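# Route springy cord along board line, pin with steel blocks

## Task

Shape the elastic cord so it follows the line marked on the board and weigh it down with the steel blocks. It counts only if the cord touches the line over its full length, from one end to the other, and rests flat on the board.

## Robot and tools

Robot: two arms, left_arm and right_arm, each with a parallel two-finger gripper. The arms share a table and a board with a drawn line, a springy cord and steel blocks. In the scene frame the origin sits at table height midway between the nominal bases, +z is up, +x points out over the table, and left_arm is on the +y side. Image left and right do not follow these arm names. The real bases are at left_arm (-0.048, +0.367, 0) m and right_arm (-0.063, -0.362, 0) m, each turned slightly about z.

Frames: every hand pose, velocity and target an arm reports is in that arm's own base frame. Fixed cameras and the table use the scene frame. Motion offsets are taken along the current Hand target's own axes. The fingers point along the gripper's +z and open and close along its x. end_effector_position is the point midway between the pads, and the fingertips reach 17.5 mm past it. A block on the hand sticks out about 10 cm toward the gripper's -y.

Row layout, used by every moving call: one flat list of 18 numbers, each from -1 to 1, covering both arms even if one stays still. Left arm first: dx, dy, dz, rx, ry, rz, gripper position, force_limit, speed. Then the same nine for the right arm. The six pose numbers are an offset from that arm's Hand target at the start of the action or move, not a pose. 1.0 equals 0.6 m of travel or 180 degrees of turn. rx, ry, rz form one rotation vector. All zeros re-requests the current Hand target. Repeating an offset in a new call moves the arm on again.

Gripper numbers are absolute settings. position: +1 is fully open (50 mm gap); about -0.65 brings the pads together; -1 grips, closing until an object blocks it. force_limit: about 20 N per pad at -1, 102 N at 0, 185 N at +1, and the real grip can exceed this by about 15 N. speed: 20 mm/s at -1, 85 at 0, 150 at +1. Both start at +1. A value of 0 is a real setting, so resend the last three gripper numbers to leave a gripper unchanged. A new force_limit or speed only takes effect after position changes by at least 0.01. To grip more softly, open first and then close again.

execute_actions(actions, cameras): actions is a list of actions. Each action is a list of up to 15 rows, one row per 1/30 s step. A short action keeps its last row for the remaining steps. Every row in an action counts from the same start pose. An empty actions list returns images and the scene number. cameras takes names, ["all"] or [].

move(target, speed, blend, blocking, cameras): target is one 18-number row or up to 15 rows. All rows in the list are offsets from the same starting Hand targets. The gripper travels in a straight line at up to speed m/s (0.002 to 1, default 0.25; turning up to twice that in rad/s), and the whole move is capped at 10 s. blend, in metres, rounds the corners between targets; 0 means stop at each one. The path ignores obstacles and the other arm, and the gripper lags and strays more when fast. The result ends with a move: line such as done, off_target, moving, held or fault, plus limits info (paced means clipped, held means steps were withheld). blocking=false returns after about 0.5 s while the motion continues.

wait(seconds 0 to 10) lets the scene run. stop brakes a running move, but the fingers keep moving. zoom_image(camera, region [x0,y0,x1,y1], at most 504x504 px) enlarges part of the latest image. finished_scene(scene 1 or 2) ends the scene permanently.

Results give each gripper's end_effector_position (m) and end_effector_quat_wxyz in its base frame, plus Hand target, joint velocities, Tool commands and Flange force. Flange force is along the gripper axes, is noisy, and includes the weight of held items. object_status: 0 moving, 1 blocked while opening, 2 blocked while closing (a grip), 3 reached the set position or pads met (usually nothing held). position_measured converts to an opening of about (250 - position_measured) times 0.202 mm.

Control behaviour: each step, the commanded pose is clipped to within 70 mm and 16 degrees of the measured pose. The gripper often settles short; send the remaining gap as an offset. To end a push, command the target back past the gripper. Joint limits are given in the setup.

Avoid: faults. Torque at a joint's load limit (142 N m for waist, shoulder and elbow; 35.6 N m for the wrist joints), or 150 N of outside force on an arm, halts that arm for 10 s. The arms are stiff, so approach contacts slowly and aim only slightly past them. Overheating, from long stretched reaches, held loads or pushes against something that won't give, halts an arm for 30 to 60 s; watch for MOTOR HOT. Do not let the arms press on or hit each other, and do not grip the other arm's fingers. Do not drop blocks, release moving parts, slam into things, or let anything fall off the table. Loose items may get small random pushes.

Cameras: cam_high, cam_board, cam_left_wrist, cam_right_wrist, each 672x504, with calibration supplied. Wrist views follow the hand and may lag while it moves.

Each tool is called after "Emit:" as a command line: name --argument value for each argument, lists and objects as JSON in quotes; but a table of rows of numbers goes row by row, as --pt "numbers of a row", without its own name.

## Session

Emit:
execute_actions --actions '[]'

Scene clock: 0.00 s.
left_arm: end_effector_position=(+0.3001, -0.0582, +0.1938) position_measured=3 object_status=3 end_effector_quat_wxyz=(+0.056, +0.359, +0.922, -0.134) | right_arm: end_effector_position=(+0.4279, +0.3034, +0.2868) position_measured=3 object_status=3 end_effector_quat_wxyz=(-0.226, +0.336, +0.843, +0.353)
Joint positions: left_arm=[0.541 -0.384 -0.623 0.253 -1.482 0.247] | right_arm=[0.321 0.101 0.093 -0.862 -1.466 0.543]
Joint velocities: within noise
Flange force (N): no reading
Hand target: left_arm +0.3001, -0.0582, +0.1938; +0.056, +0.359, +0.922, -0.134 | right_arm +0.4279, +0.3034, +0.2868; -0.226, +0.336, +0.843, +0.353
Tool commands: left_gripper/position=+1.0 left_gripper/force_limit=+1.0 left_gripper/speed=+1.0 right_gripper/position=+1.0 right_gripper/force_limit=+1.0 right_gripper/speed=+1.0
camera_calibration:
cam_left_wrist: T_world_to_cam=[[-0.732355, 0.649031, -0.205951, 0.308733], [0.632371, 0.760443, 0.14776, -0.161151], [0.252514, -0.0220246, -0.967342, 0.242445], [0, 0, 0, 1]] pos_world=[0.266789, -0.072491, 0.321923]
cam_right_wrist: T_world_to_cam=[[-0.674824, 0.413498, 0.611254, -0.00636198], [0.729945, 0.252113, 0.635311, -0.555651], [0.108595, 0.874905, -0.471962, -0.0469411], [0, 0, 0, 1]] pos_world=[0.406399, 0.183786, 0.334745]

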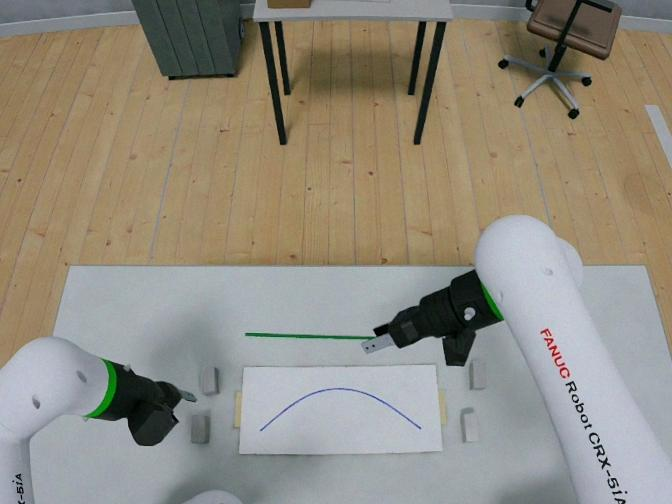

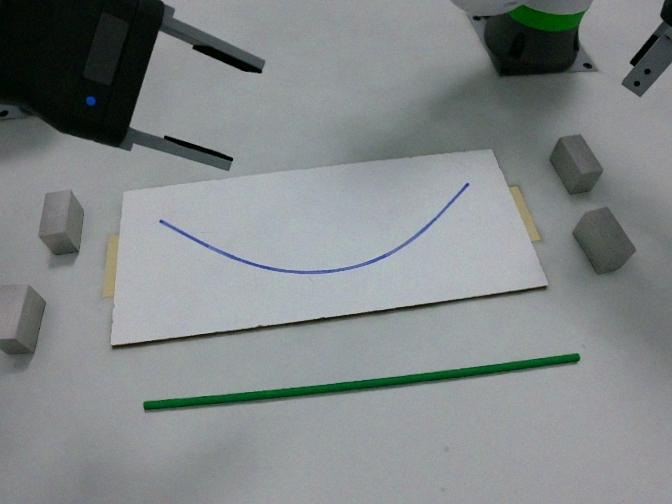

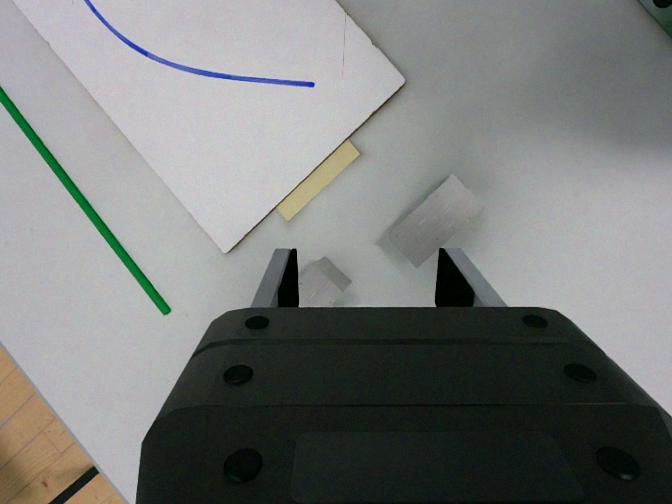

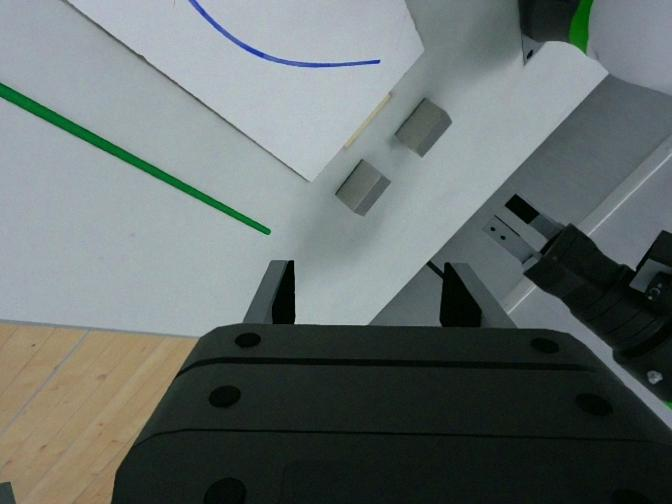

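Emit:
move --target '[-0.138,-0.128,-0.295,-0.0363,0.0885,0.262,1,1,1,0.105,-0.2145,-0.3255,0.0606,-0.276,0.242,1,1,1]' --speed 0.5 --cameras '["all"]'

Emit:
zoom_image --camera "cam_left_wrist" --region '[0, 60, 440, 310]'

Emit:
zoom_image --camera "cam_right_wrist" --region '[232, 60, 672, 310]'

Scene clock: 18.33 s.
left_arm: end_effector_position=(+0.3078, -0.1153, +0.3957) position_measured=3 object_status=3 end_effector_quat_wxyz=(+0.000, +0.707, +0.707, +0.000) | right_arm: end_effector_position=(+0.3203, +0.1155, +0.3954) position_measured=3 object_status=3 end_effector_quat_wxyz=(-0.001, +0.707, +0.707, +0.000)
Joint positions: left_arm=[0.047 -0.266 0.04 -0.001 -1.877 -0.048] | right_arm=[0.737 -0.237 0.062 -0.001 -1.87 -0.737]
Flange force (N): left_arm=[2.6 -1.5 6.9] | right_arm=[-0.5 2.6 2.2]
Hand target: left_arm +0.3078, -0.1153, +0.3957; +0.000, +0.707, +0.707, +0.000 | right_arm +0.3203, +0.1155, +0.3954; -0.001, +0.707, +0.707, +0.000
Off the commanded pose: left_arm 0.000 m, 0 deg | right_arm 0.000 m, 0 deg.
move: done
camera_calibration:
cam_left_wrist: T_world_to_cam=[[0.00617142, 0.999969, -0.00485143, 0.126518], [0.934876, -0.00404761, 0.354952, -0.415652], [0.354922, -0.00672604, -0.934872, 0.391915], [0, 0, 0, 1]] pos_world=[0.248703, -0.12556, 0.51454]
cam_right_wrist: T_world_to_cam=[[-0.0025469, 0.999949, -0.00978947, -0.105168], [0.944691, 0.00561643, 0.327915, -0.417435], [0.327953, -0.00841286, -0.944657, 0.399122], [0, 0, 0, 1]] pos_world=[0.263186, 0.110865, 0.512887]

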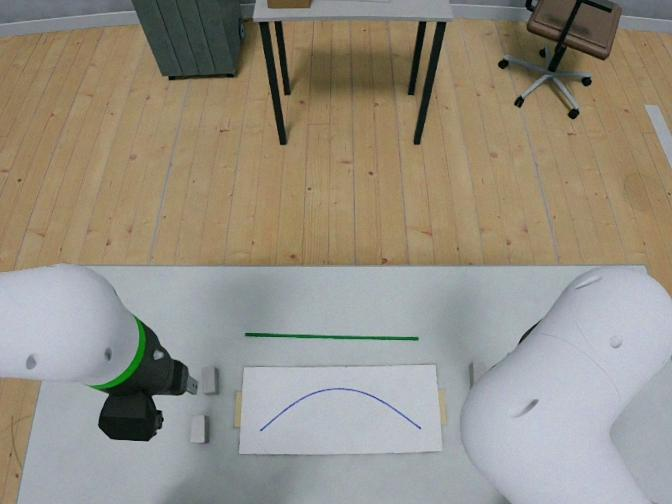

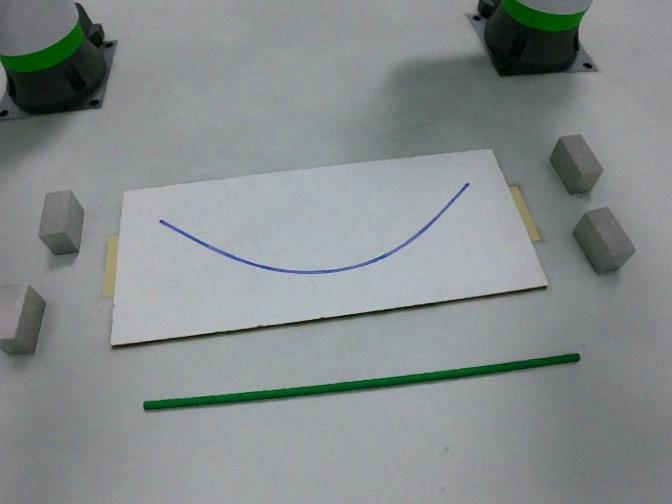

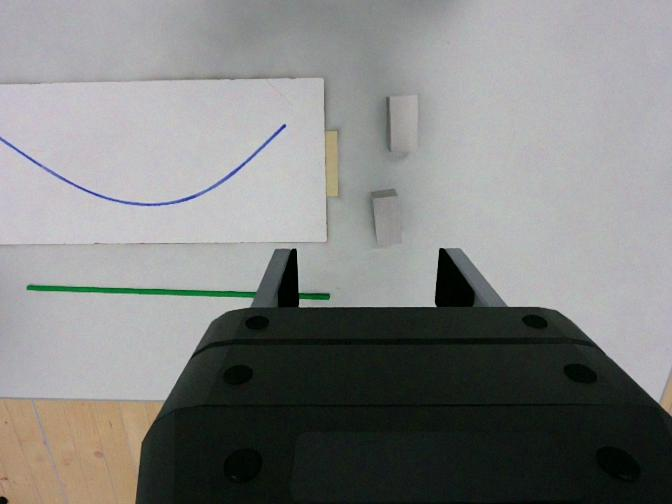

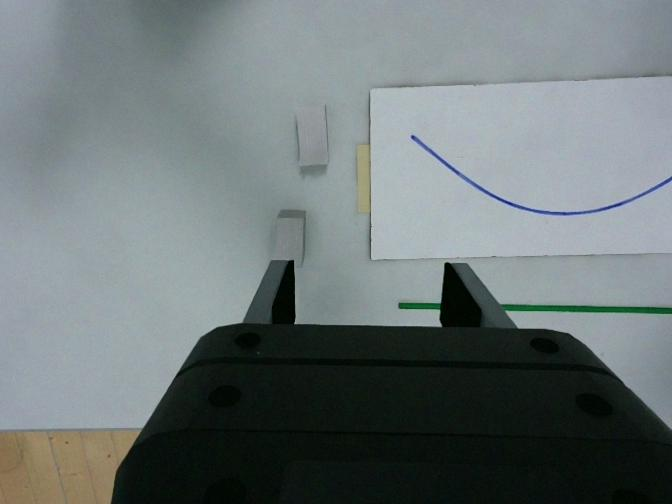

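Scaled by 1.145.

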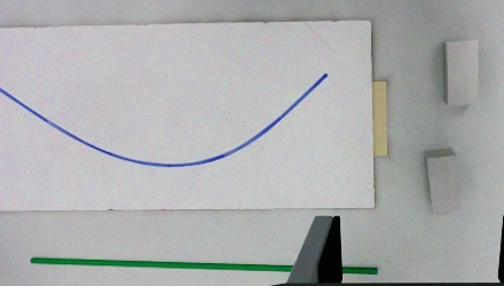

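Scaled by 1.145.

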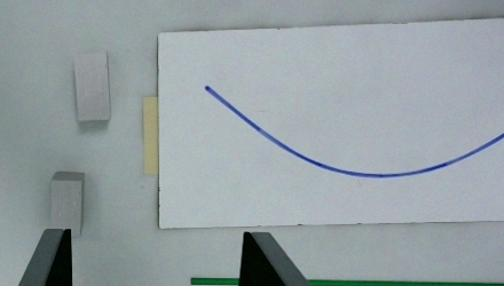

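Emit:
move --target '[0.107,-0.055,0.443,0,0,0,1,1,1,-0.064,-0.0325,0.4425,0,0,-0.022,1,1,1]' --speed 0.4 --cameras '["cam_left_wrist","cam_right_wrist"]'

Scene clock: 52.20 s.
left_arm: end_effector_position=(+0.2748, -0.0508, +0.1300) position_measured=3 object_status=3 end_effector_quat_wxyz=(+0.000, +0.707, +0.707, +0.000) | right_arm: end_effector_position=(+0.3005, +0.0773, +0.1299) position_measured=3 object_status=3 end_effector_quat_wxyz=(-0.001, +0.682, +0.731, +0.000)
Joint positions: left_arm=[0.3 -0.419 -0.689 -0.001 -1.3 -0.3] | right_arm=[0.683 -0.317 -0.624 -0.001 -1.264 -0.613]
Flange force (N): left_arm=[2.2 -1.7 5.5] | right_arm=[-0.6 2.3 3.7]
Hand target: left_arm +0.2748, -0.0508, +0.1300; +0.000, +0.707, +0.707, +0.000 | right_arm +0.3005, +0.0773, +0.1299; -0.001, +0.682, +0.731, +0.000
Off the commanded pose: left_arm 0.000 m, 0 deg | right_arm 0.000 m, 0 deg.
move: done
camera_calibration:
cam_left_wrist: T_world_to_cam=[[0.00630117, 0.999968, -0.00490966, 0.0609207], [0.934829, -0.00414736, 0.355074, -0.290255], [0.355042, -0.00682707, -0.934825, 0.155622], [0, 0, 0, 1]] pos_world=[0.215702, -0.0610601, 0.24884]
cam_right_wrist: T_world_to_cam=[[-0.0716277, 0.997383, -0.00982754, -0.0486019], [0.942019, 0.0708835, 0.327987, -0.315745], [0.327825, 0.0142352, -0.944631, 0.152763], [0, 0, 0, 1]] pos_world=[0.243877, 0.0686812, 0.247387]
Images, in order (width x height): cam_left_wrist 672x504, cam_right_wrist 672x504.

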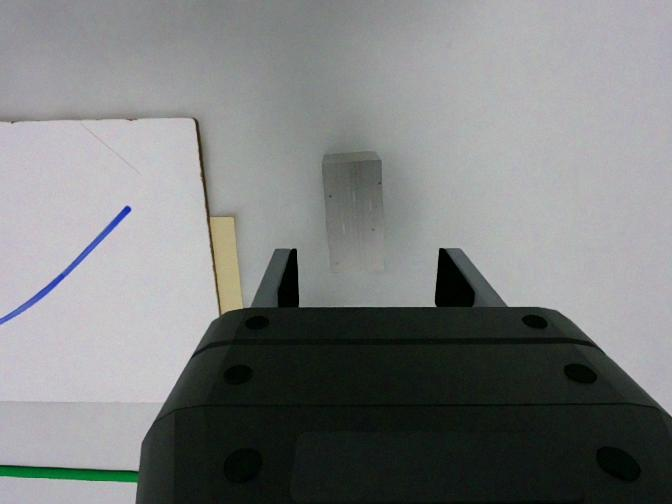

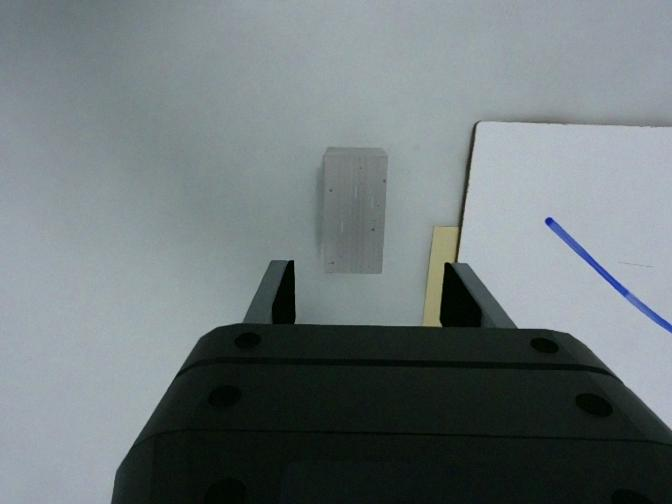

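Emit:
move --pt "-0.002 0 0.167 0 0 -0.022 1 1 1 0 -0.003 0.1665 0 0 0 1 1 1" --pt "-0.002 0 0.167 0 0 -0.022 -1 -0.8 -0.6 0 -0.003 0.1665 0 0 0 -1 -0.8 -0.6" --pt "-0.002 0 0.067 0 0 -0.022 -1 -0.8 -0.6 0 -0.003 0.0665 0 0 0 -1 -0.8 -0.6" --speed 0.14 --cameras '["cam_left_wrist","cam_right_wrist"]'

Scene clock: 59.70 s.
left_arm: end_effector_position=(+0.2748, -0.0520, +0.0898) position_measured=103 object_status=2 end_effector_quat_wxyz=(+0.000, +0.682, +0.731, +0.000) | right_arm: end_effector_position=(+0.2987, +0.0771, +0.0900) position_measured=103 object_status=2 end_effector_quat_wxyz=(-0.001, +0.682, +0.731, +0.000)
Joint positions: left_arm=[0.295 -0.376 -0.762 -0.001 -1.184 -0.226] | right_arm=[0.687 -0.279 -0.697 -0.001 -1.153 -0.617]
Flange force (N): left_arm=[-0.5 -3.1 11.0] | right_arm=[1.7 0.9 8.9]
Hand target: left_arm +0.2748, -0.0519, +0.0898; +0.000, +0.682, +0.731, +0.000 | right_arm +0.2986, +0.0772, +0.0900; -0.001, +0.682, +0.731, +0.000
Off the commanded pose: left_arm 0.000 m, 0 deg | right_arm 0.000 m, 0 deg.
move: done
camera_calibration:
cam_left_wrist: T_world_to_cam=[[-0.062741, 0.998017, -0.00501263, 0.0808238], [0.932878, 0.0604295, 0.355087, -0.27207], [0.354685, 0.0176023, -0.93482, 0.11941], [0, 0, 0, 1]] pos_world=[0.216526, -0.0663244, 0.208641]
cam_right_wrist: T_world_to_cam=[[-0.0717235, 0.997376, -0.00986059, -0.048993], [0.942012, 0.0709848, 0.327985, -0.30096], [0.327824, 0.0142354, -0.944631, 0.115664], [0, 0, 0, 1]] pos_world=[0.242076, 0.0685815, 0.207487]
Images, in order (width x height): cam_left_wrist 672x504, cam_right_wrist 672x504.

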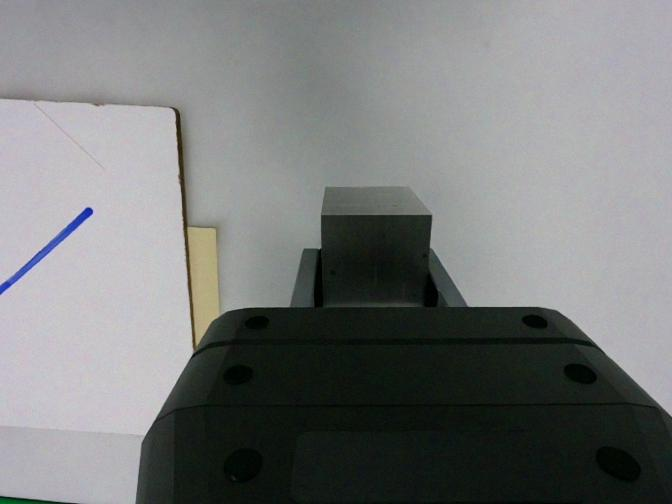

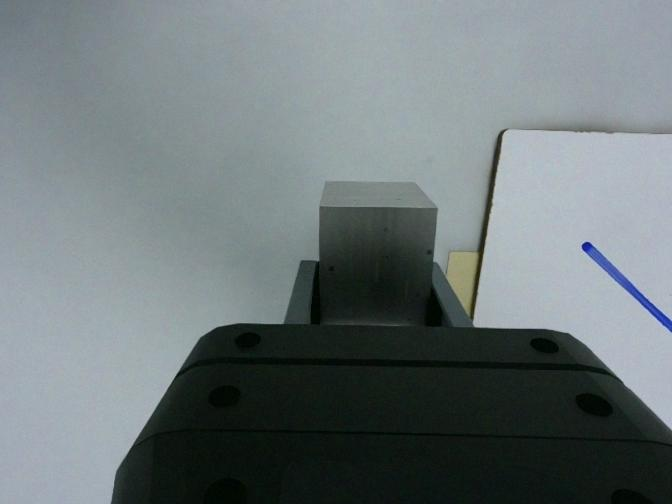

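Emit:
move --pt "0 0 0 0 0 0 -1 -0.8 -0.6 0.3876 0.103 0 0 0 0.153 -1 -0.8 -0.6" --pt "0 0 0 0 0 0 -1 -0.8 -0.6 0.3876 0.103 0.084 0 0 0.153 -1 -0.8 -0.6" --speed '[0.25,0.1]' --cameras '["cam_board","cam_right_wrist"]'

Emit:
zoom_image --camera "cam_board" --region '[190, 180, 390, 300]'

Scene clock: 65.77 s.
left_arm: end_effector_position=(+0.2748, -0.0519, +0.0898) position_measured=103 object_status=2 end_effector_quat_wxyz=(+0.000, +0.682, +0.731, +0.000) | right_arm: end_effector_position=(+0.3441, +0.3135, +0.0396) position_measured=103 object_status=2 end_effector_quat_wxyz=(-0.001, +0.837, +0.548, +0.000)
Joint positions: left_arm=[0.295 -0.376 -0.762 -0.001 -1.184 -0.226] | right_arm=[1.021 0.209 -0.36 -0.002 -1.002 -1.432]
Flange force (N): left_arm=[2.3 -2.2 11.4] | right_arm=[0.5 1.2 8.5]
Hand target: left_arm +0.2748, -0.0519, +0.0898; +0.000, +0.682, +0.731, +0.000 | right_arm +0.3442, +0.3135, +0.0396; -0.001, +0.837, +0.548, +0.000
Off the commanded pose: left_arm 0.000 m, 0 deg | right_arm 0.000 m, 0 deg.
move: done
camera_calibration:
cam_right_wrist: T_world_to_cam=[[0.397689, 0.917463, -0.0102728, -0.418414], [0.868176, -0.372655, 0.327717, -0.17958], [0.29684, -0.139248, -0.94472, 0.108636], [0, 0, 0, 1]] pos_world=[0.290058, 0.332086, 0.157184]
Images, in order (width x height): cam_board 672x504, cam_right_wrist 672x504.

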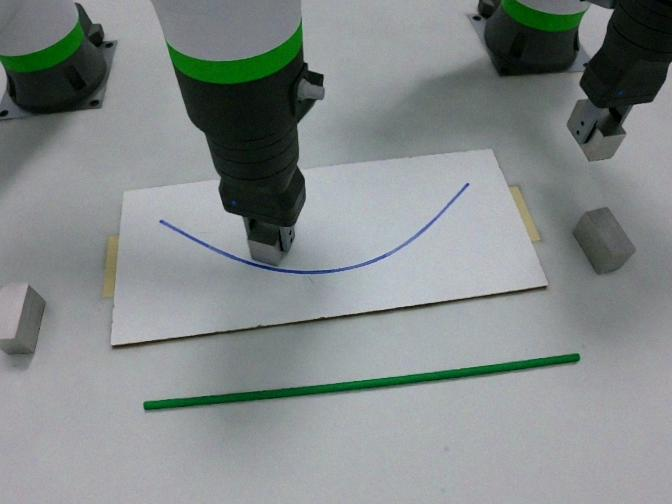

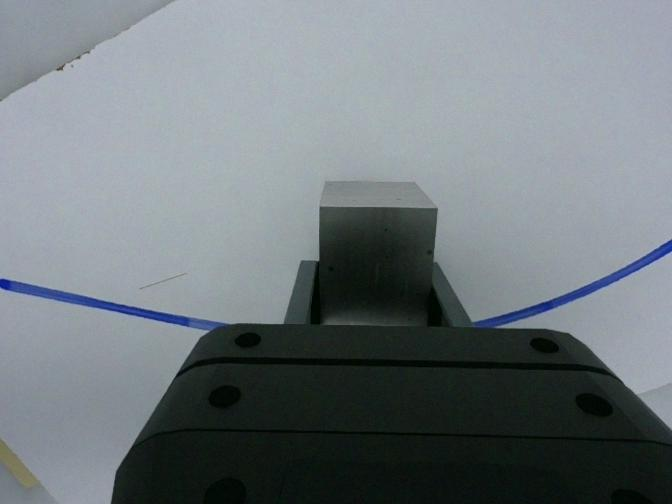

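Scaled by 2.520.

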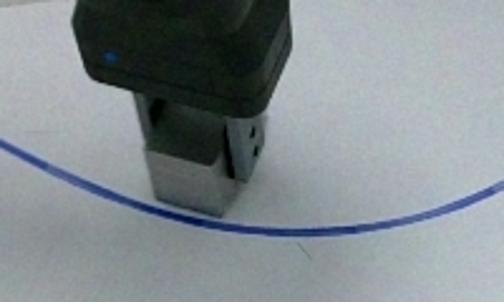

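Emit:
move --pt "0 0 0 0 0 0 -1 -0.8 -0.6 0 -0.0043 0.005 0 0 0 -1 -0.8 -0.6" --speed 0.03 --cameras '["cam_board"]'

Emit:
zoom_image --camera "cam_board" --region '[190, 180, 390, 300]'

Scene clock: 72.13 s.
left_arm: end_effector_position=(+0.2748, -0.0519, +0.0898) position_measured=103 object_status=2 end_effector_quat_wxyz=(+0.000, +0.682, +0.731, +0.000) | right_arm: end_effector_position=(+0.3418, +0.3145, +0.0367) position_measured=103 object_status=2 end_effector_quat_wxyz=(+0.000, +0.837, +0.548, +0.000)
Joint positions: left_arm=[0.295 -0.376 -0.762 -0.001 -1.184 -0.226] | right_arm=[1.027 0.211 -0.366 -0.001 -0.994 -1.437]
Flange force (N): left_arm=[2.0 -1.3 11.2] | right_arm=[-5.3 5.3 -10.7]
Hand target: left_arm +0.2748, -0.0519, +0.0898; +0.000, +0.682, +0.731, +0.000 | right_arm +0.3418, +0.3145, +0.0366; -0.001, +0.837, +0.548, +0.000
Off the commanded pose: left_arm 0.000 m, 0 deg | right_arm 0.000 m, 0 deg.
move: done
Images, in order (width x height): cam_board 672x504.

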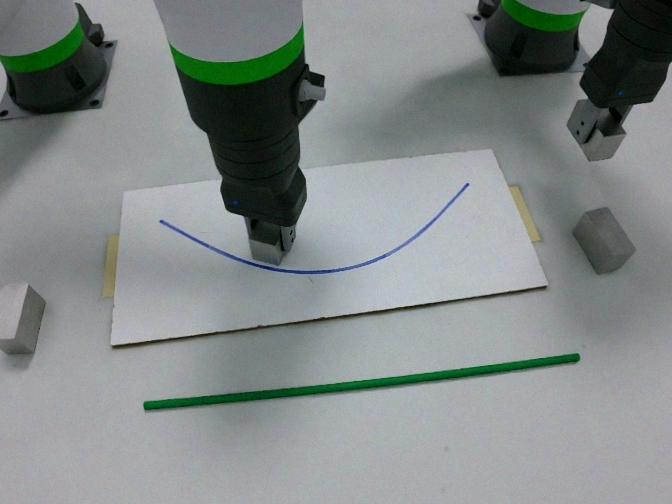

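Scaled by 2.520.

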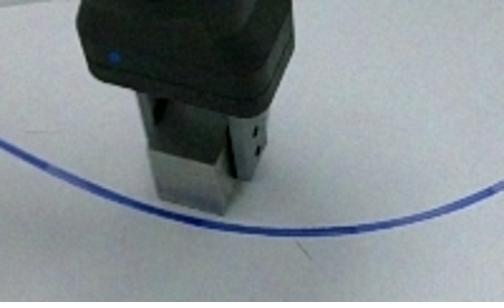

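Emit:
move --pt "0 0 0 0 0 0 -1 -0.8 -0.6 0 0 0 0 0 0 1 -0.8 -0.6" --pt "0 0 0 0 0 0 -1 -0.8 -0.6 0 0 -0.156 0 0 0 1 -0.8 -0.6" --pt "-0.443 0.046 0 0 0 -0.119 -1 -0.8 -0.6 -0.349 0.295 -0.156 0 0 -0.131 1 -0.8 -0.6" --pt "-0.443 0.046 0.084 0 0 -0.119 -1 -0.8 -0.6 -0.349 0.295 -0.156 0 0 -0.131 1 -0.8 -0.6" --speed '[0.05,0.2,0.3,0.12]' --cameras '["cam_board","cam_right_wrist","cam_left_wrist"]'

Emit:
zoom_image --camera "cam_board" --region '[220, 160, 420, 280]'

Scene clock: 83.50 s.
left_arm: end_effector_position=(+0.3206, -0.3151, +0.0391) position_measured=103 object_status=2 end_effector_quat_wxyz=(+0.000, +0.535, +0.845, +0.000) | right_arm: end_effector_position=(+0.4204, +0.0517, +0.1300) position_measured=3 object_status=3 end_effector_quat_wxyz=(-0.001, +0.707, +0.707, +0.000)
Joint positions: left_arm=[-0.484 0.173 -0.405 -0.001 -0.993 0.927] | right_arm=[0.434 0.001 -0.356 -0.001 -1.214 -0.433]
Flange force (N): left_arm=[3.3 0.0 10.2] | right_arm=[-0.9 1.9 2.9]
Hand target: left_arm +0.3206, -0.3151, +0.0391; +0.000, +0.535, +0.845, +0.000 | right_arm +0.4204, +0.0517, +0.1300; -0.001, +0.707, +0.707, +0.000
Off the commanded pose: left_arm 0.000 m, 0 deg | right_arm 0.000 m, 0 deg.
move: done
camera_calibration:
cam_left_wrist: T_world_to_cam=[[-0.422889, 0.906168, -0.00488892, 0.432619], [0.846209, 0.396825, 0.355613, -0.147188], [0.324185, 0.146247, -0.934621, 0.110723], [0, 0, 0, 1]] pos_world=[0.271607, -0.349811, 0.157941]
cam_right_wrist: T_world_to_cam=[[-0.00251434, 0.999948, -0.00988401, -0.0437015], [0.944691, 0.00561667, 0.327914, -0.424645], [0.327953, -0.00851284, -0.944656, 0.115144], [0, 0, 0, 1]] pos_world=[0.363286, 0.0470645, 0.247586]
Images, in order (width x height): cam_board 672x504, cam_left_wrist 672x504, cam_right_wrist 672x504.

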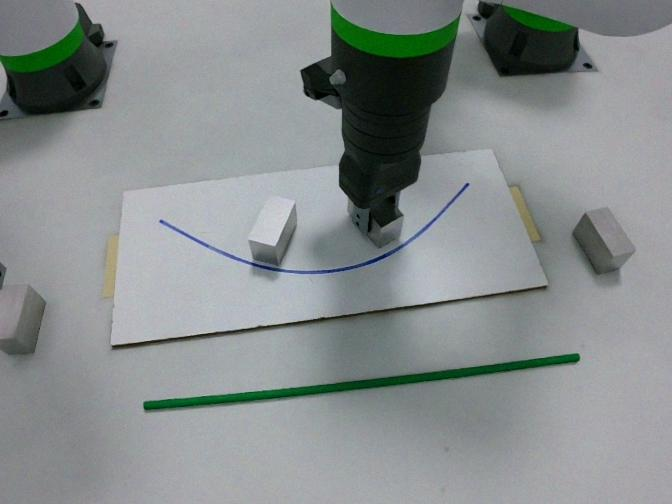

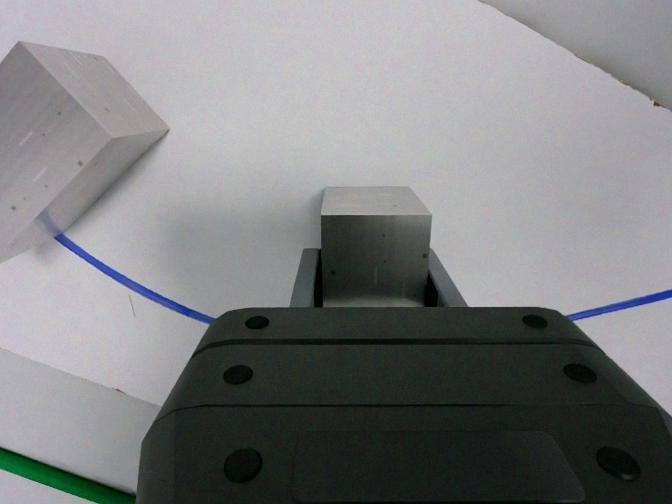

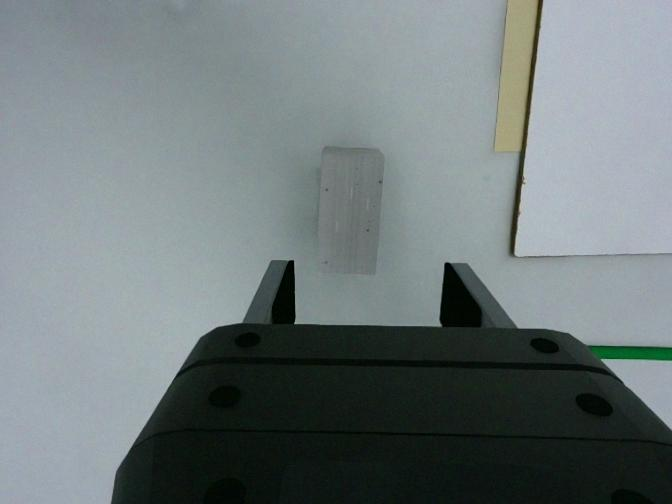

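Scaled by 2.520.

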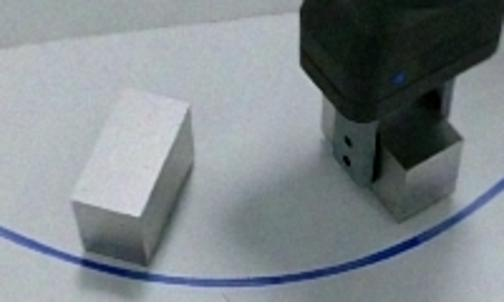

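Emit:
move --pt "0 0.006 0 0 0 0.017 -1 -0.8 -0.6 0 0 0 0 0 0 1 -0.8 -0.6" --pt "0 0.006 0.0043 0 0 0.017 -1 -0.8 -0.6 0 0 0 0 0 0 1 -0.8 -0.6" --speed 0.03 --cameras '["cam_board"]'

Emit:
zoom_image --camera "cam_board" --region '[220, 160, 420, 280]'

Scene clock: 106.67 s.
left_arm: end_effector_position=(+0.3239, -0.3136, +0.0366) position_measured=103 object_status=2 end_effector_quat_wxyz=(+0.000, +0.557, +0.831, +0.000) | right_arm: end_effector_position=(+0.4204, +0.0517, +0.1300) position_measured=3 object_status=3 end_effector_quat_wxyz=(-0.001, +0.707, +0.707, +0.000)
Joint positions: left_arm=[-0.477 0.18 -0.404 -0.001 -0.987 0.867] | right_arm=[0.434 0.001 -0.356 -0.001 -1.214 -0.433]
Flange force (N): left_arm=[8.3 0.9 -11.2] | right_arm=[-0.5 1.6 3.1]
Hand target: left_arm +0.3239, -0.3136, +0.0365; +0.000, +0.557, +0.831, +0.000 | right_arm +0.4204, +0.0517, +0.1300; -0.001, +0.707, +0.707, +0.000
Off the commanded pose: left_arm 0.000 m, 0 deg | right_arm 0.000 m, 0 deg.
move: done
Images, in order (width x height): cam_board 672x504.

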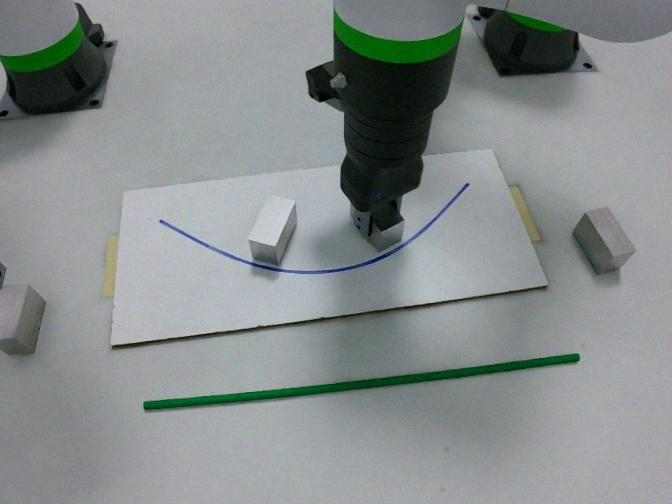

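Scaled by 2.520.

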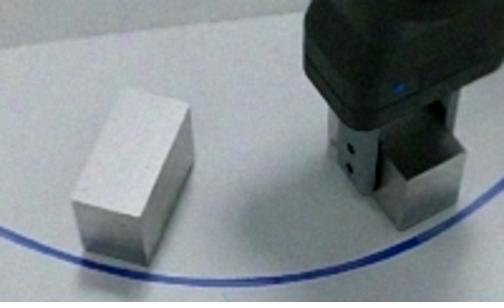

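Emit:
move --pt "0 0.001 -0.0007 0 0 0 -1 -0.8 -0.6 -0.004 -0.003 0.1665 0 0 0 1 -0.8 -0.6" --pt "0 0.001 -0.0007 0 0 0 0.8 -0.8 -0.6 -0.004 -0.003 0.1665 0 0 0 -1 -0.8 -0.6" --pt "0 0.001 -0.139 0 0 0 0.8 -0.8 -0.6 -0.004 -0.003 0.12 0 0 0 -1 -0.8 -0.6" --pt "-0.183 0.25 -0.139 0 0 -0.365 0.8 -0.8 -0.6 -0.004 -0.003 0.12 0 0 0 -1 -0.8 -0.6" --speed '[0.15,0.05,0.2,0.3]' --cameras '["cam_board","cam_right_wrist","cam_left_wrist"]'

Emit:
zoom_image --camera "cam_board" --region '[220, 160, 420, 280]'

Scene clock: 125.87 s.
left_arm: end_effector_position=(+0.5044, -0.3582, +0.1198) position_measured=32 object_status=3 end_effector_quat_wxyz=(+0.000, +0.017, +1.000, +0.001) | right_arm: end_effector_position=(+0.4185, +0.0494, +0.0580) position_measured=103 object_status=2 end_effector_quat_wxyz=(-0.001, +0.707, +0.707, +0.000)
Joint positions: left_arm=[-0.406 0.483 0.216 -0.001 -1.304 1.943] | right_arm=[0.43 0.079 -0.461 -0.001 -1.032 -0.43]
Flange force (N): left_arm=[2.8 1.7 5.3] | right_arm=[-0.4 1.3 8.6]
Hand target: left_arm +0.5043, -0.3583, +0.1198; +0.000, +0.017, +1.000, +0.001 | right_arm +0.4185, +0.0494, +0.0580; -0.001, +0.707, +0.707, +0.000
Off the commanded pose: left_arm 0.000 m, 0 deg | right_arm 0.000 m, 0 deg.
move: done
camera_calibration:
cam_left_wrist: T_world_to_cam=[[-0.999162, 0.0405199, -0.00584995, 0.530467], [0.0357825, 0.933756, 0.356117, 0.286716], [0.0198922, 0.355609, -0.934423, 0.361338], [0, 0, 0, 1]] pos_world=[0.512575, -0.417713, 0.238641]
cam_right_wrist: T_world_to_cam=[[-0.00251434, 0.999948, -0.00988401, -0.0421178], [0.944691, 0.00561667, 0.327914, -0.399322], [0.327953, -0.00851284, -0.944656, 0.0476993], [0, 0, 0, 1]] pos_world=[0.361486, 0.0447645, 0.175586]
Images, in order (width x height): cam_board 672x504, cam_left_wrist 672x504, cam_right_wrist 672x504.

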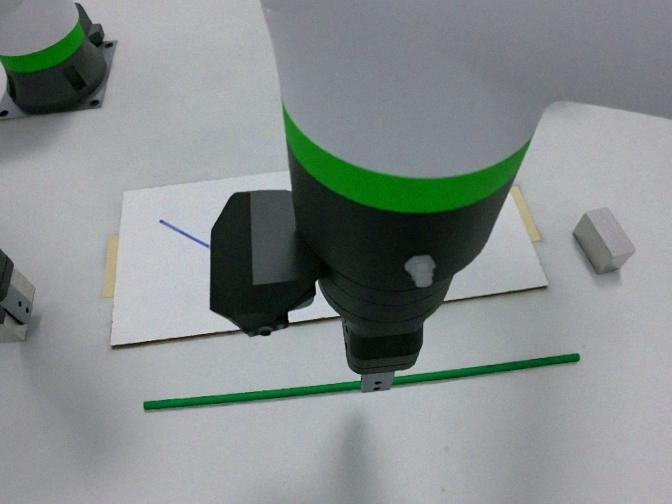

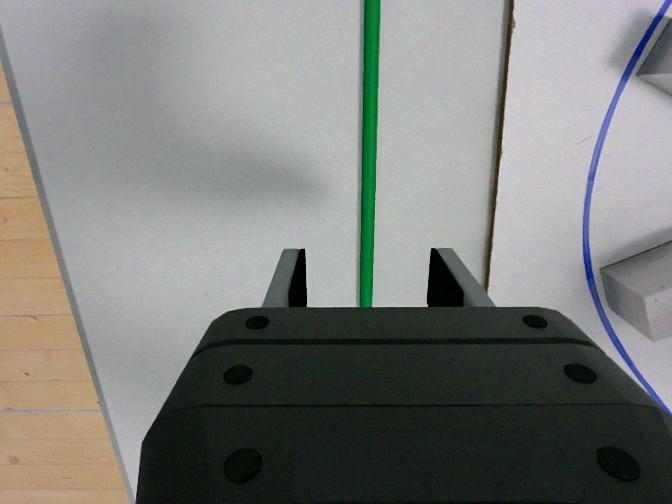

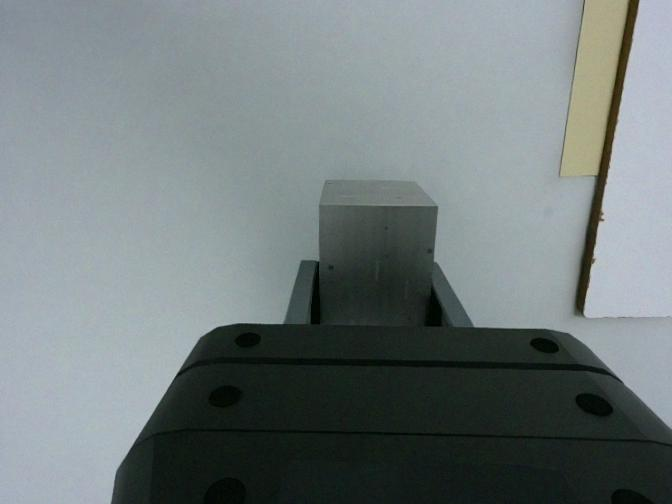

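Scaled by 2.520.

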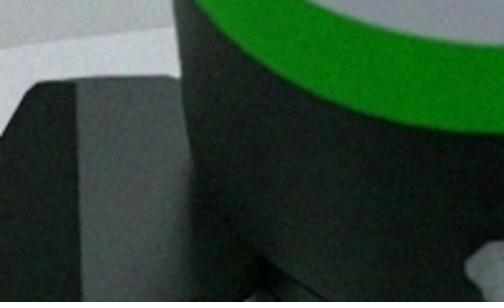

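Emit:
move --pt "0.014 -0.0117 0.1663 0 0 0 0.8 -0.8 -0.6 0 0 0 0 0 0 -1 -0.8 -0.6" --pt "0.014 -0.0117 0.1663 0 0 0 -1 -0.95 -0.6 0 0 0 0 0 0 -1 -0.8 -0.6" --pt "0.014 -0.0117 0.1 0 0 0 -1 -0.95 -0.6 0 0 0 0 0 0 -1 -0.8 -0.6" --pt "0.23 -0.035 0.1 0 0 -0.011 -1 -0.95 -0.6 0 0 0 0 0 0 -1 -0.8 -0.6" --pt "0.23 -0.035 0.1515 0 0 -0.011 -1 -0.95 -0.6 0 0 0 0 0 0 -1 -0.8 -0.6" --speed '[0.12,0.1,0.12,0.15,0.06]' --cameras '["cam_board","cam_left_wrist"]'

Emit:
zoom_image --camera "cam_board" --region '[120, 160, 540, 340]'

Scene clock: 146.00 s.
left_arm: end_effector_position=(+0.3657, -0.3744, +0.0290) position_measured=213 object_status=2 end_effector_quat_wxyz=(+0.000, +0.000, +1.000, +0.001) | right_arm: end_effector_position=(+0.4185, +0.0494, +0.0580) position_measured=103 object_status=2 end_effector_quat_wxyz=(-0.001, +0.707, +0.707, +0.000)
Joint positions: left_arm=[-0.547 0.353 -0.201 -0.001 -1.017 2.118] | right_arm=[0.43 0.079 -0.461 -0.001 -1.032 -0.43]
Flange force (N): left_arm=[2.4 3.2 4.9] | right_arm=[-0.8 1.7 8.6]
Hand target: left_arm +0.3657, -0.3744, +0.0289; +0.000, +0.000, +1.000, +0.001 | right_arm +0.4185, +0.0494, +0.0580; -0.001, +0.707, +0.707, +0.000
Off the commanded pose: left_arm 0.000 m, 0 deg | right_arm 0.000 m, 0 deg.
move: done
camera_calibration:
cam_left_wrist: T_world_to_cam=[[-0.999963, 0.00624756, -0.00588642, 0.379423], [0.00374212, 0.934448, 0.356081, 0.351256], [0.00772519, 0.356046, -0.934437, 0.289568], [0, 0, 0, 1]] pos_world=[0.375858, -0.4337, 0.147741]
Images, in order (width x height): cam_board 672x504, cam_left_wrist 672x504.

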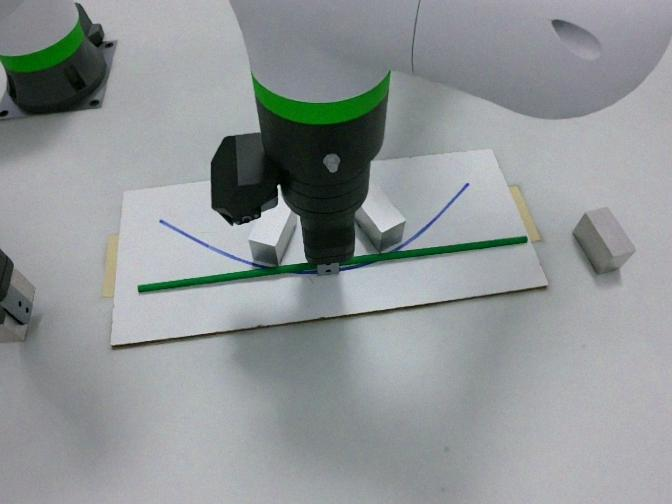

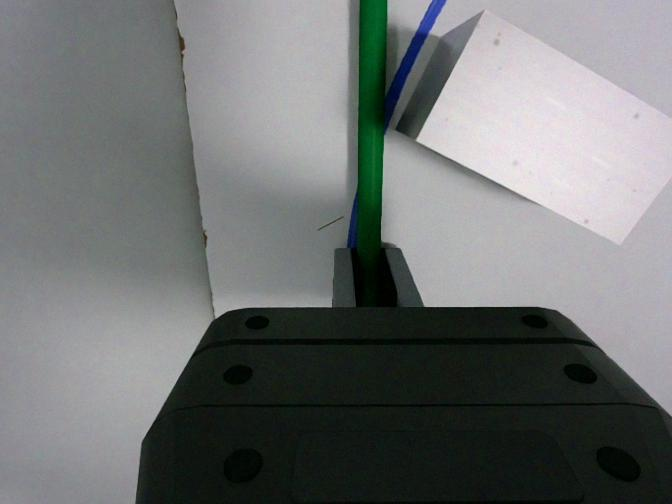

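Scaled by 1.200.

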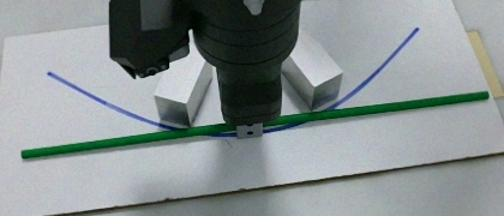

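Emit:
move --pt "0.0 -0.0183 -0.001 0 0 0 -1 -0.95 -0.6 0 0 -0.053 0 0 0 -1 -0.8 -0.6" --pt "0.0 -0.0183 0.003 0 0 0 -0.1 -0.95 -0.6 0 0 -0.053 0 0 0 -1 -0.8 -0.6" --pt "0.0 -0.0183 -0.168 0 0 0 -0.1 -0.95 -0.6 0 0 -0.053 0 0 0 -1 -0.8 -0.6" --pt "-0.039 0.512 -0.168 0 0 0.478 1 -0.8 1 0.2277 0.0147 -0.053 0 0 -0.01 -1 -0.8 -0.6" --speed '[0.04,0.03,0.15,0.4]' --cameras '["cam_board","cam_left_wrist","cam_right_wrist"]'

Emit:
zoom_image --camera "cam_board" --region '[120, 160, 540, 340]'

Scene clock: 159.77 s.
left_arm: end_effector_position=(+0.3892, -0.0673, +0.1301) position_measured=3 object_status=3 end_effector_quat_wxyz=(+0.000, +0.682, +0.731, +0.000) | right_arm: end_effector_position=(+0.4273, +0.1860, +0.0899) position_measured=103 object_status=2 end_effector_quat_wxyz=(-0.001, +0.696, +0.718, +0.000)
Joint positions: left_arm=[0.163 -0.074 -0.428 -0.001 -1.216 -0.094] | right_arm=[0.692 0.147 -0.3 -0.001 -1.124 -0.66]
Flange force (N): left_arm=[1.7 -1.8 5.4] | right_arm=[-0.2 1.0 8.6]
Hand target: left_arm +0.3892, -0.0673, +0.1301; +0.000, +0.682, +0.731, +0.000 | right_arm +0.4273, +0.1860, +0.0899; -0.001, +0.696, +0.718, +0.000
Off the commanded pose: left_arm 0.000 m, 0 deg | right_arm 0.000 m, 0 deg.
move: done
camera_calibration:
cam_left_wrist: T_world_to_cam=[[-0.0628103, 0.998014, -0.00482543, 0.103549], [0.932874, 0.0604276, 0.355098, -0.392172], [0.354684, 0.0178023, -0.934817, 0.116794], [0, 0, 0, 1]] pos_world=[0.330926, -0.0817247, 0.24894]
cam_right_wrist: T_world_to_cam=[[-0.0339508, 0.999375, -0.00982479, -0.164839], [0.944046, 0.0352949, 0.327921, -0.424064], [0.328063, 0.00185813, -0.944654, 0.0740449], [0, 0, 0, 1]] pos_world=[0.370448, 0.179566, 0.207387]
Images, in order (width x height): cam_board 672x504, cam_left_wrist 672x504, cam_right_wrist 672x504.

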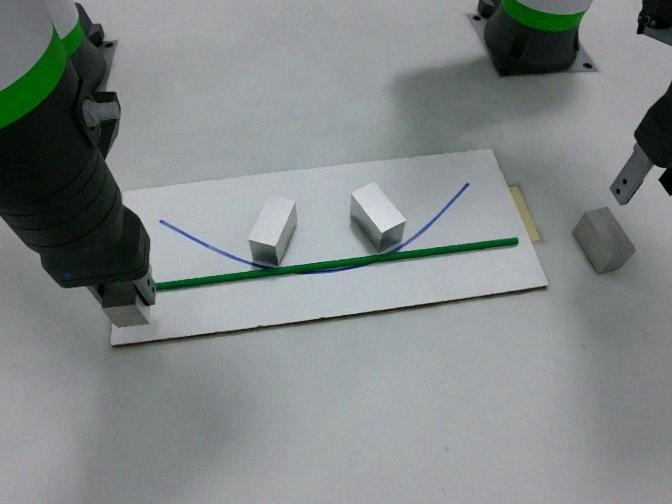

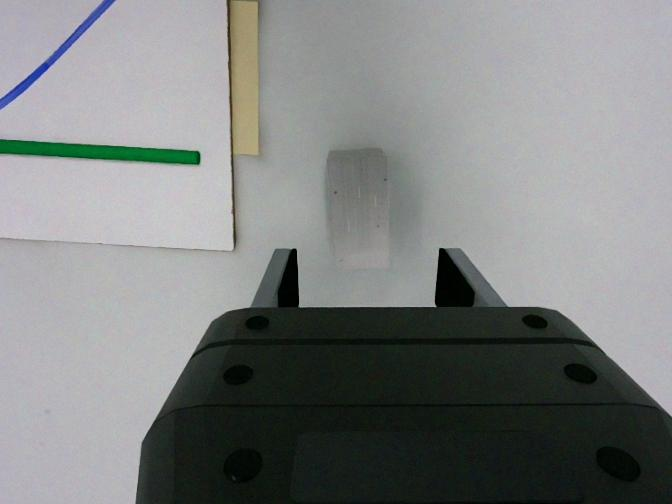

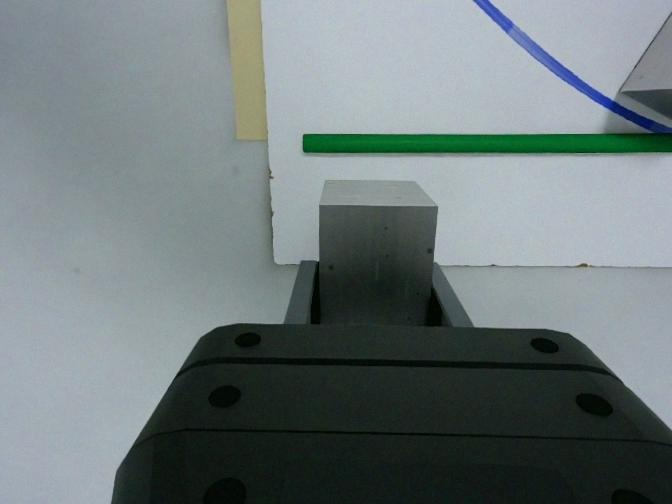

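Scaled by 1.200.

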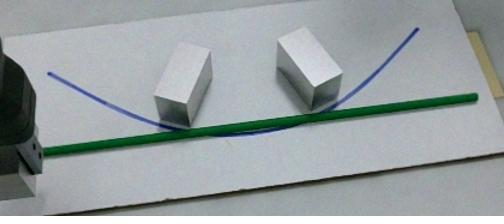

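Emit:
move --pt "0 0 0.1665 0 0 -0.022 1 -0.8 -0.6 0 0 0 0 0 0 -1 -0.8 -0.6" --pt "0 0 0.1665 0 0 -0.022 -1 -0.8 -0.6 0 0 0 0 0 0 -1 -0.8 -0.6" --pt "0 0 0.067 0 0 -0.022 -1 -0.8 -0.6 0 0 0 0 0 0 -1 -0.8 -0.6" --pt "-0.208 0.021 0.067 0 0 0.022 -1 -0.8 -0.6 0 0 0.0 0 0 0 -1 -0.8 -0.6" --pt "-0.208 0.021 0.1538 0 0 0.022 -1 -0.8 -0.6 0 0 0.0868 0 0 0 -1 -0.8 -0.6" --speed '[0.15,0.1,0.18,0.2,0.06]' --cameras '["cam_board","cam_left_wrist","cam_right_wrist"]'

Scene clock: 174.83 s.
left_arm: end_effector_position=(+0.4103, -0.1909, +0.0377) position_measured=103 object_status=2 end_effector_quat_wxyz=(+0.000, +0.707, +0.707, +0.000) | right_arm: end_effector_position=(+0.4273, +0.1860, +0.0378) position_measured=103 object_status=2 end_effector_quat_wxyz=(-0.001, +0.696, +0.718, +0.000)
Joint positions: left_arm=[-0.145 0.182 -0.399 -0.001 -0.99 0.145] | right_arm=[0.693 0.213 -0.361 -0.001 -0.998 -0.66]
Flange force (N): left_arm=[1.8 -2.2 9.8] | right_arm=[-0.3 0.7 8.7]
Hand target: left_arm +0.4103, -0.1909, +0.0376; +0.000, +0.707, +0.707, +0.000 | right_arm +0.4273, +0.1860, +0.0378; -0.001, +0.696, +0.718, +0.000
Off the commanded pose: left_arm 0.000 m, 0 deg | right_arm 0.000 m, 0 deg.
move: done
camera_calibration:
cam_left_wrist: T_world_to_cam=[[0.0063598, 0.999968, -0.00478097, 0.199669], [0.934828, -0.00424786, 0.355074, -0.384752], [0.355043, -0.00672759, -0.934826, 0.020293], [0, 0, 0, 1]] pos_world=[0.351202, -0.20116, 0.15654]
cam_right_wrist: T_world_to_cam=[[-0.0338569, 0.999379, -0.00978907, -0.165391], [0.94408, 0.0351947, 0.327833, -0.40696], [0.327974, 0.00185777, -0.944685, 0.0248659], [0, 0, 0, 1]] pos_world=[0.370448, 0.179565, 0.155287]
Images, in order (width x height): cam_board 672x504, cam_left_wrist 672x504, cam_right_wrist 672x504.

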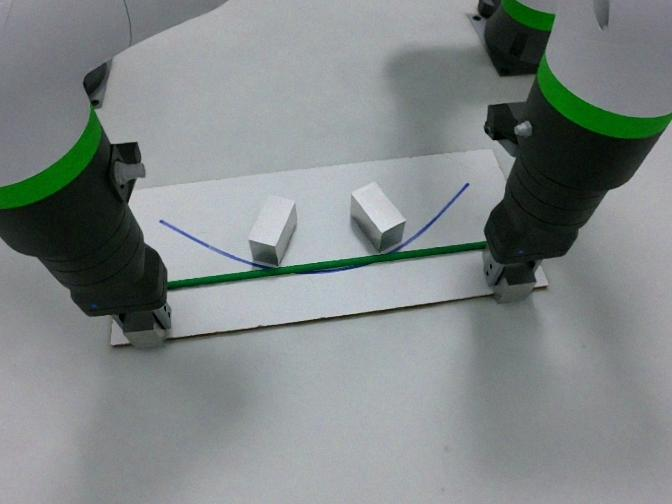

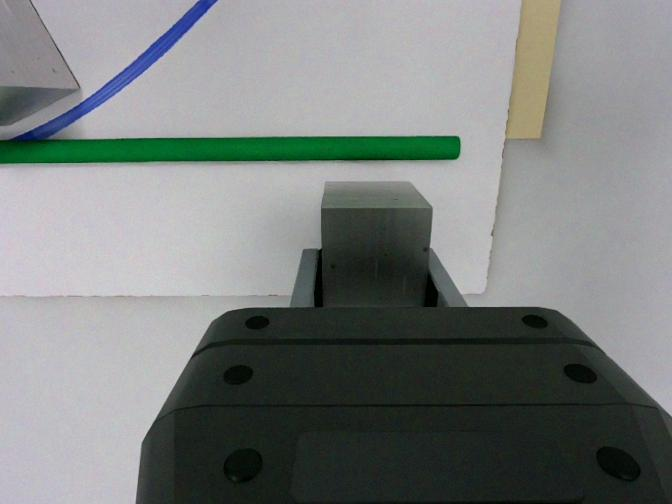

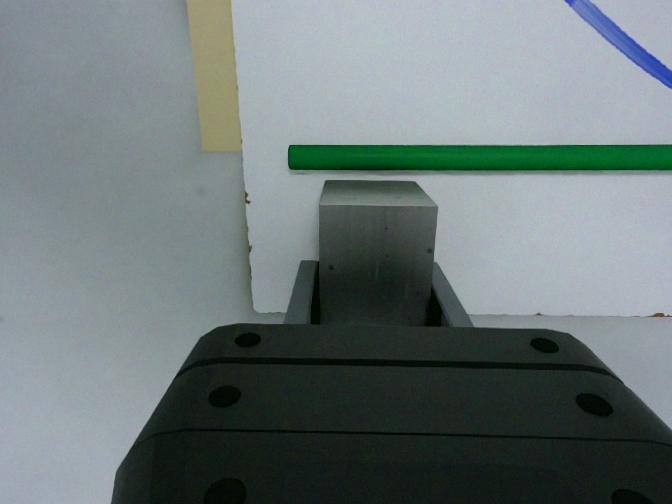

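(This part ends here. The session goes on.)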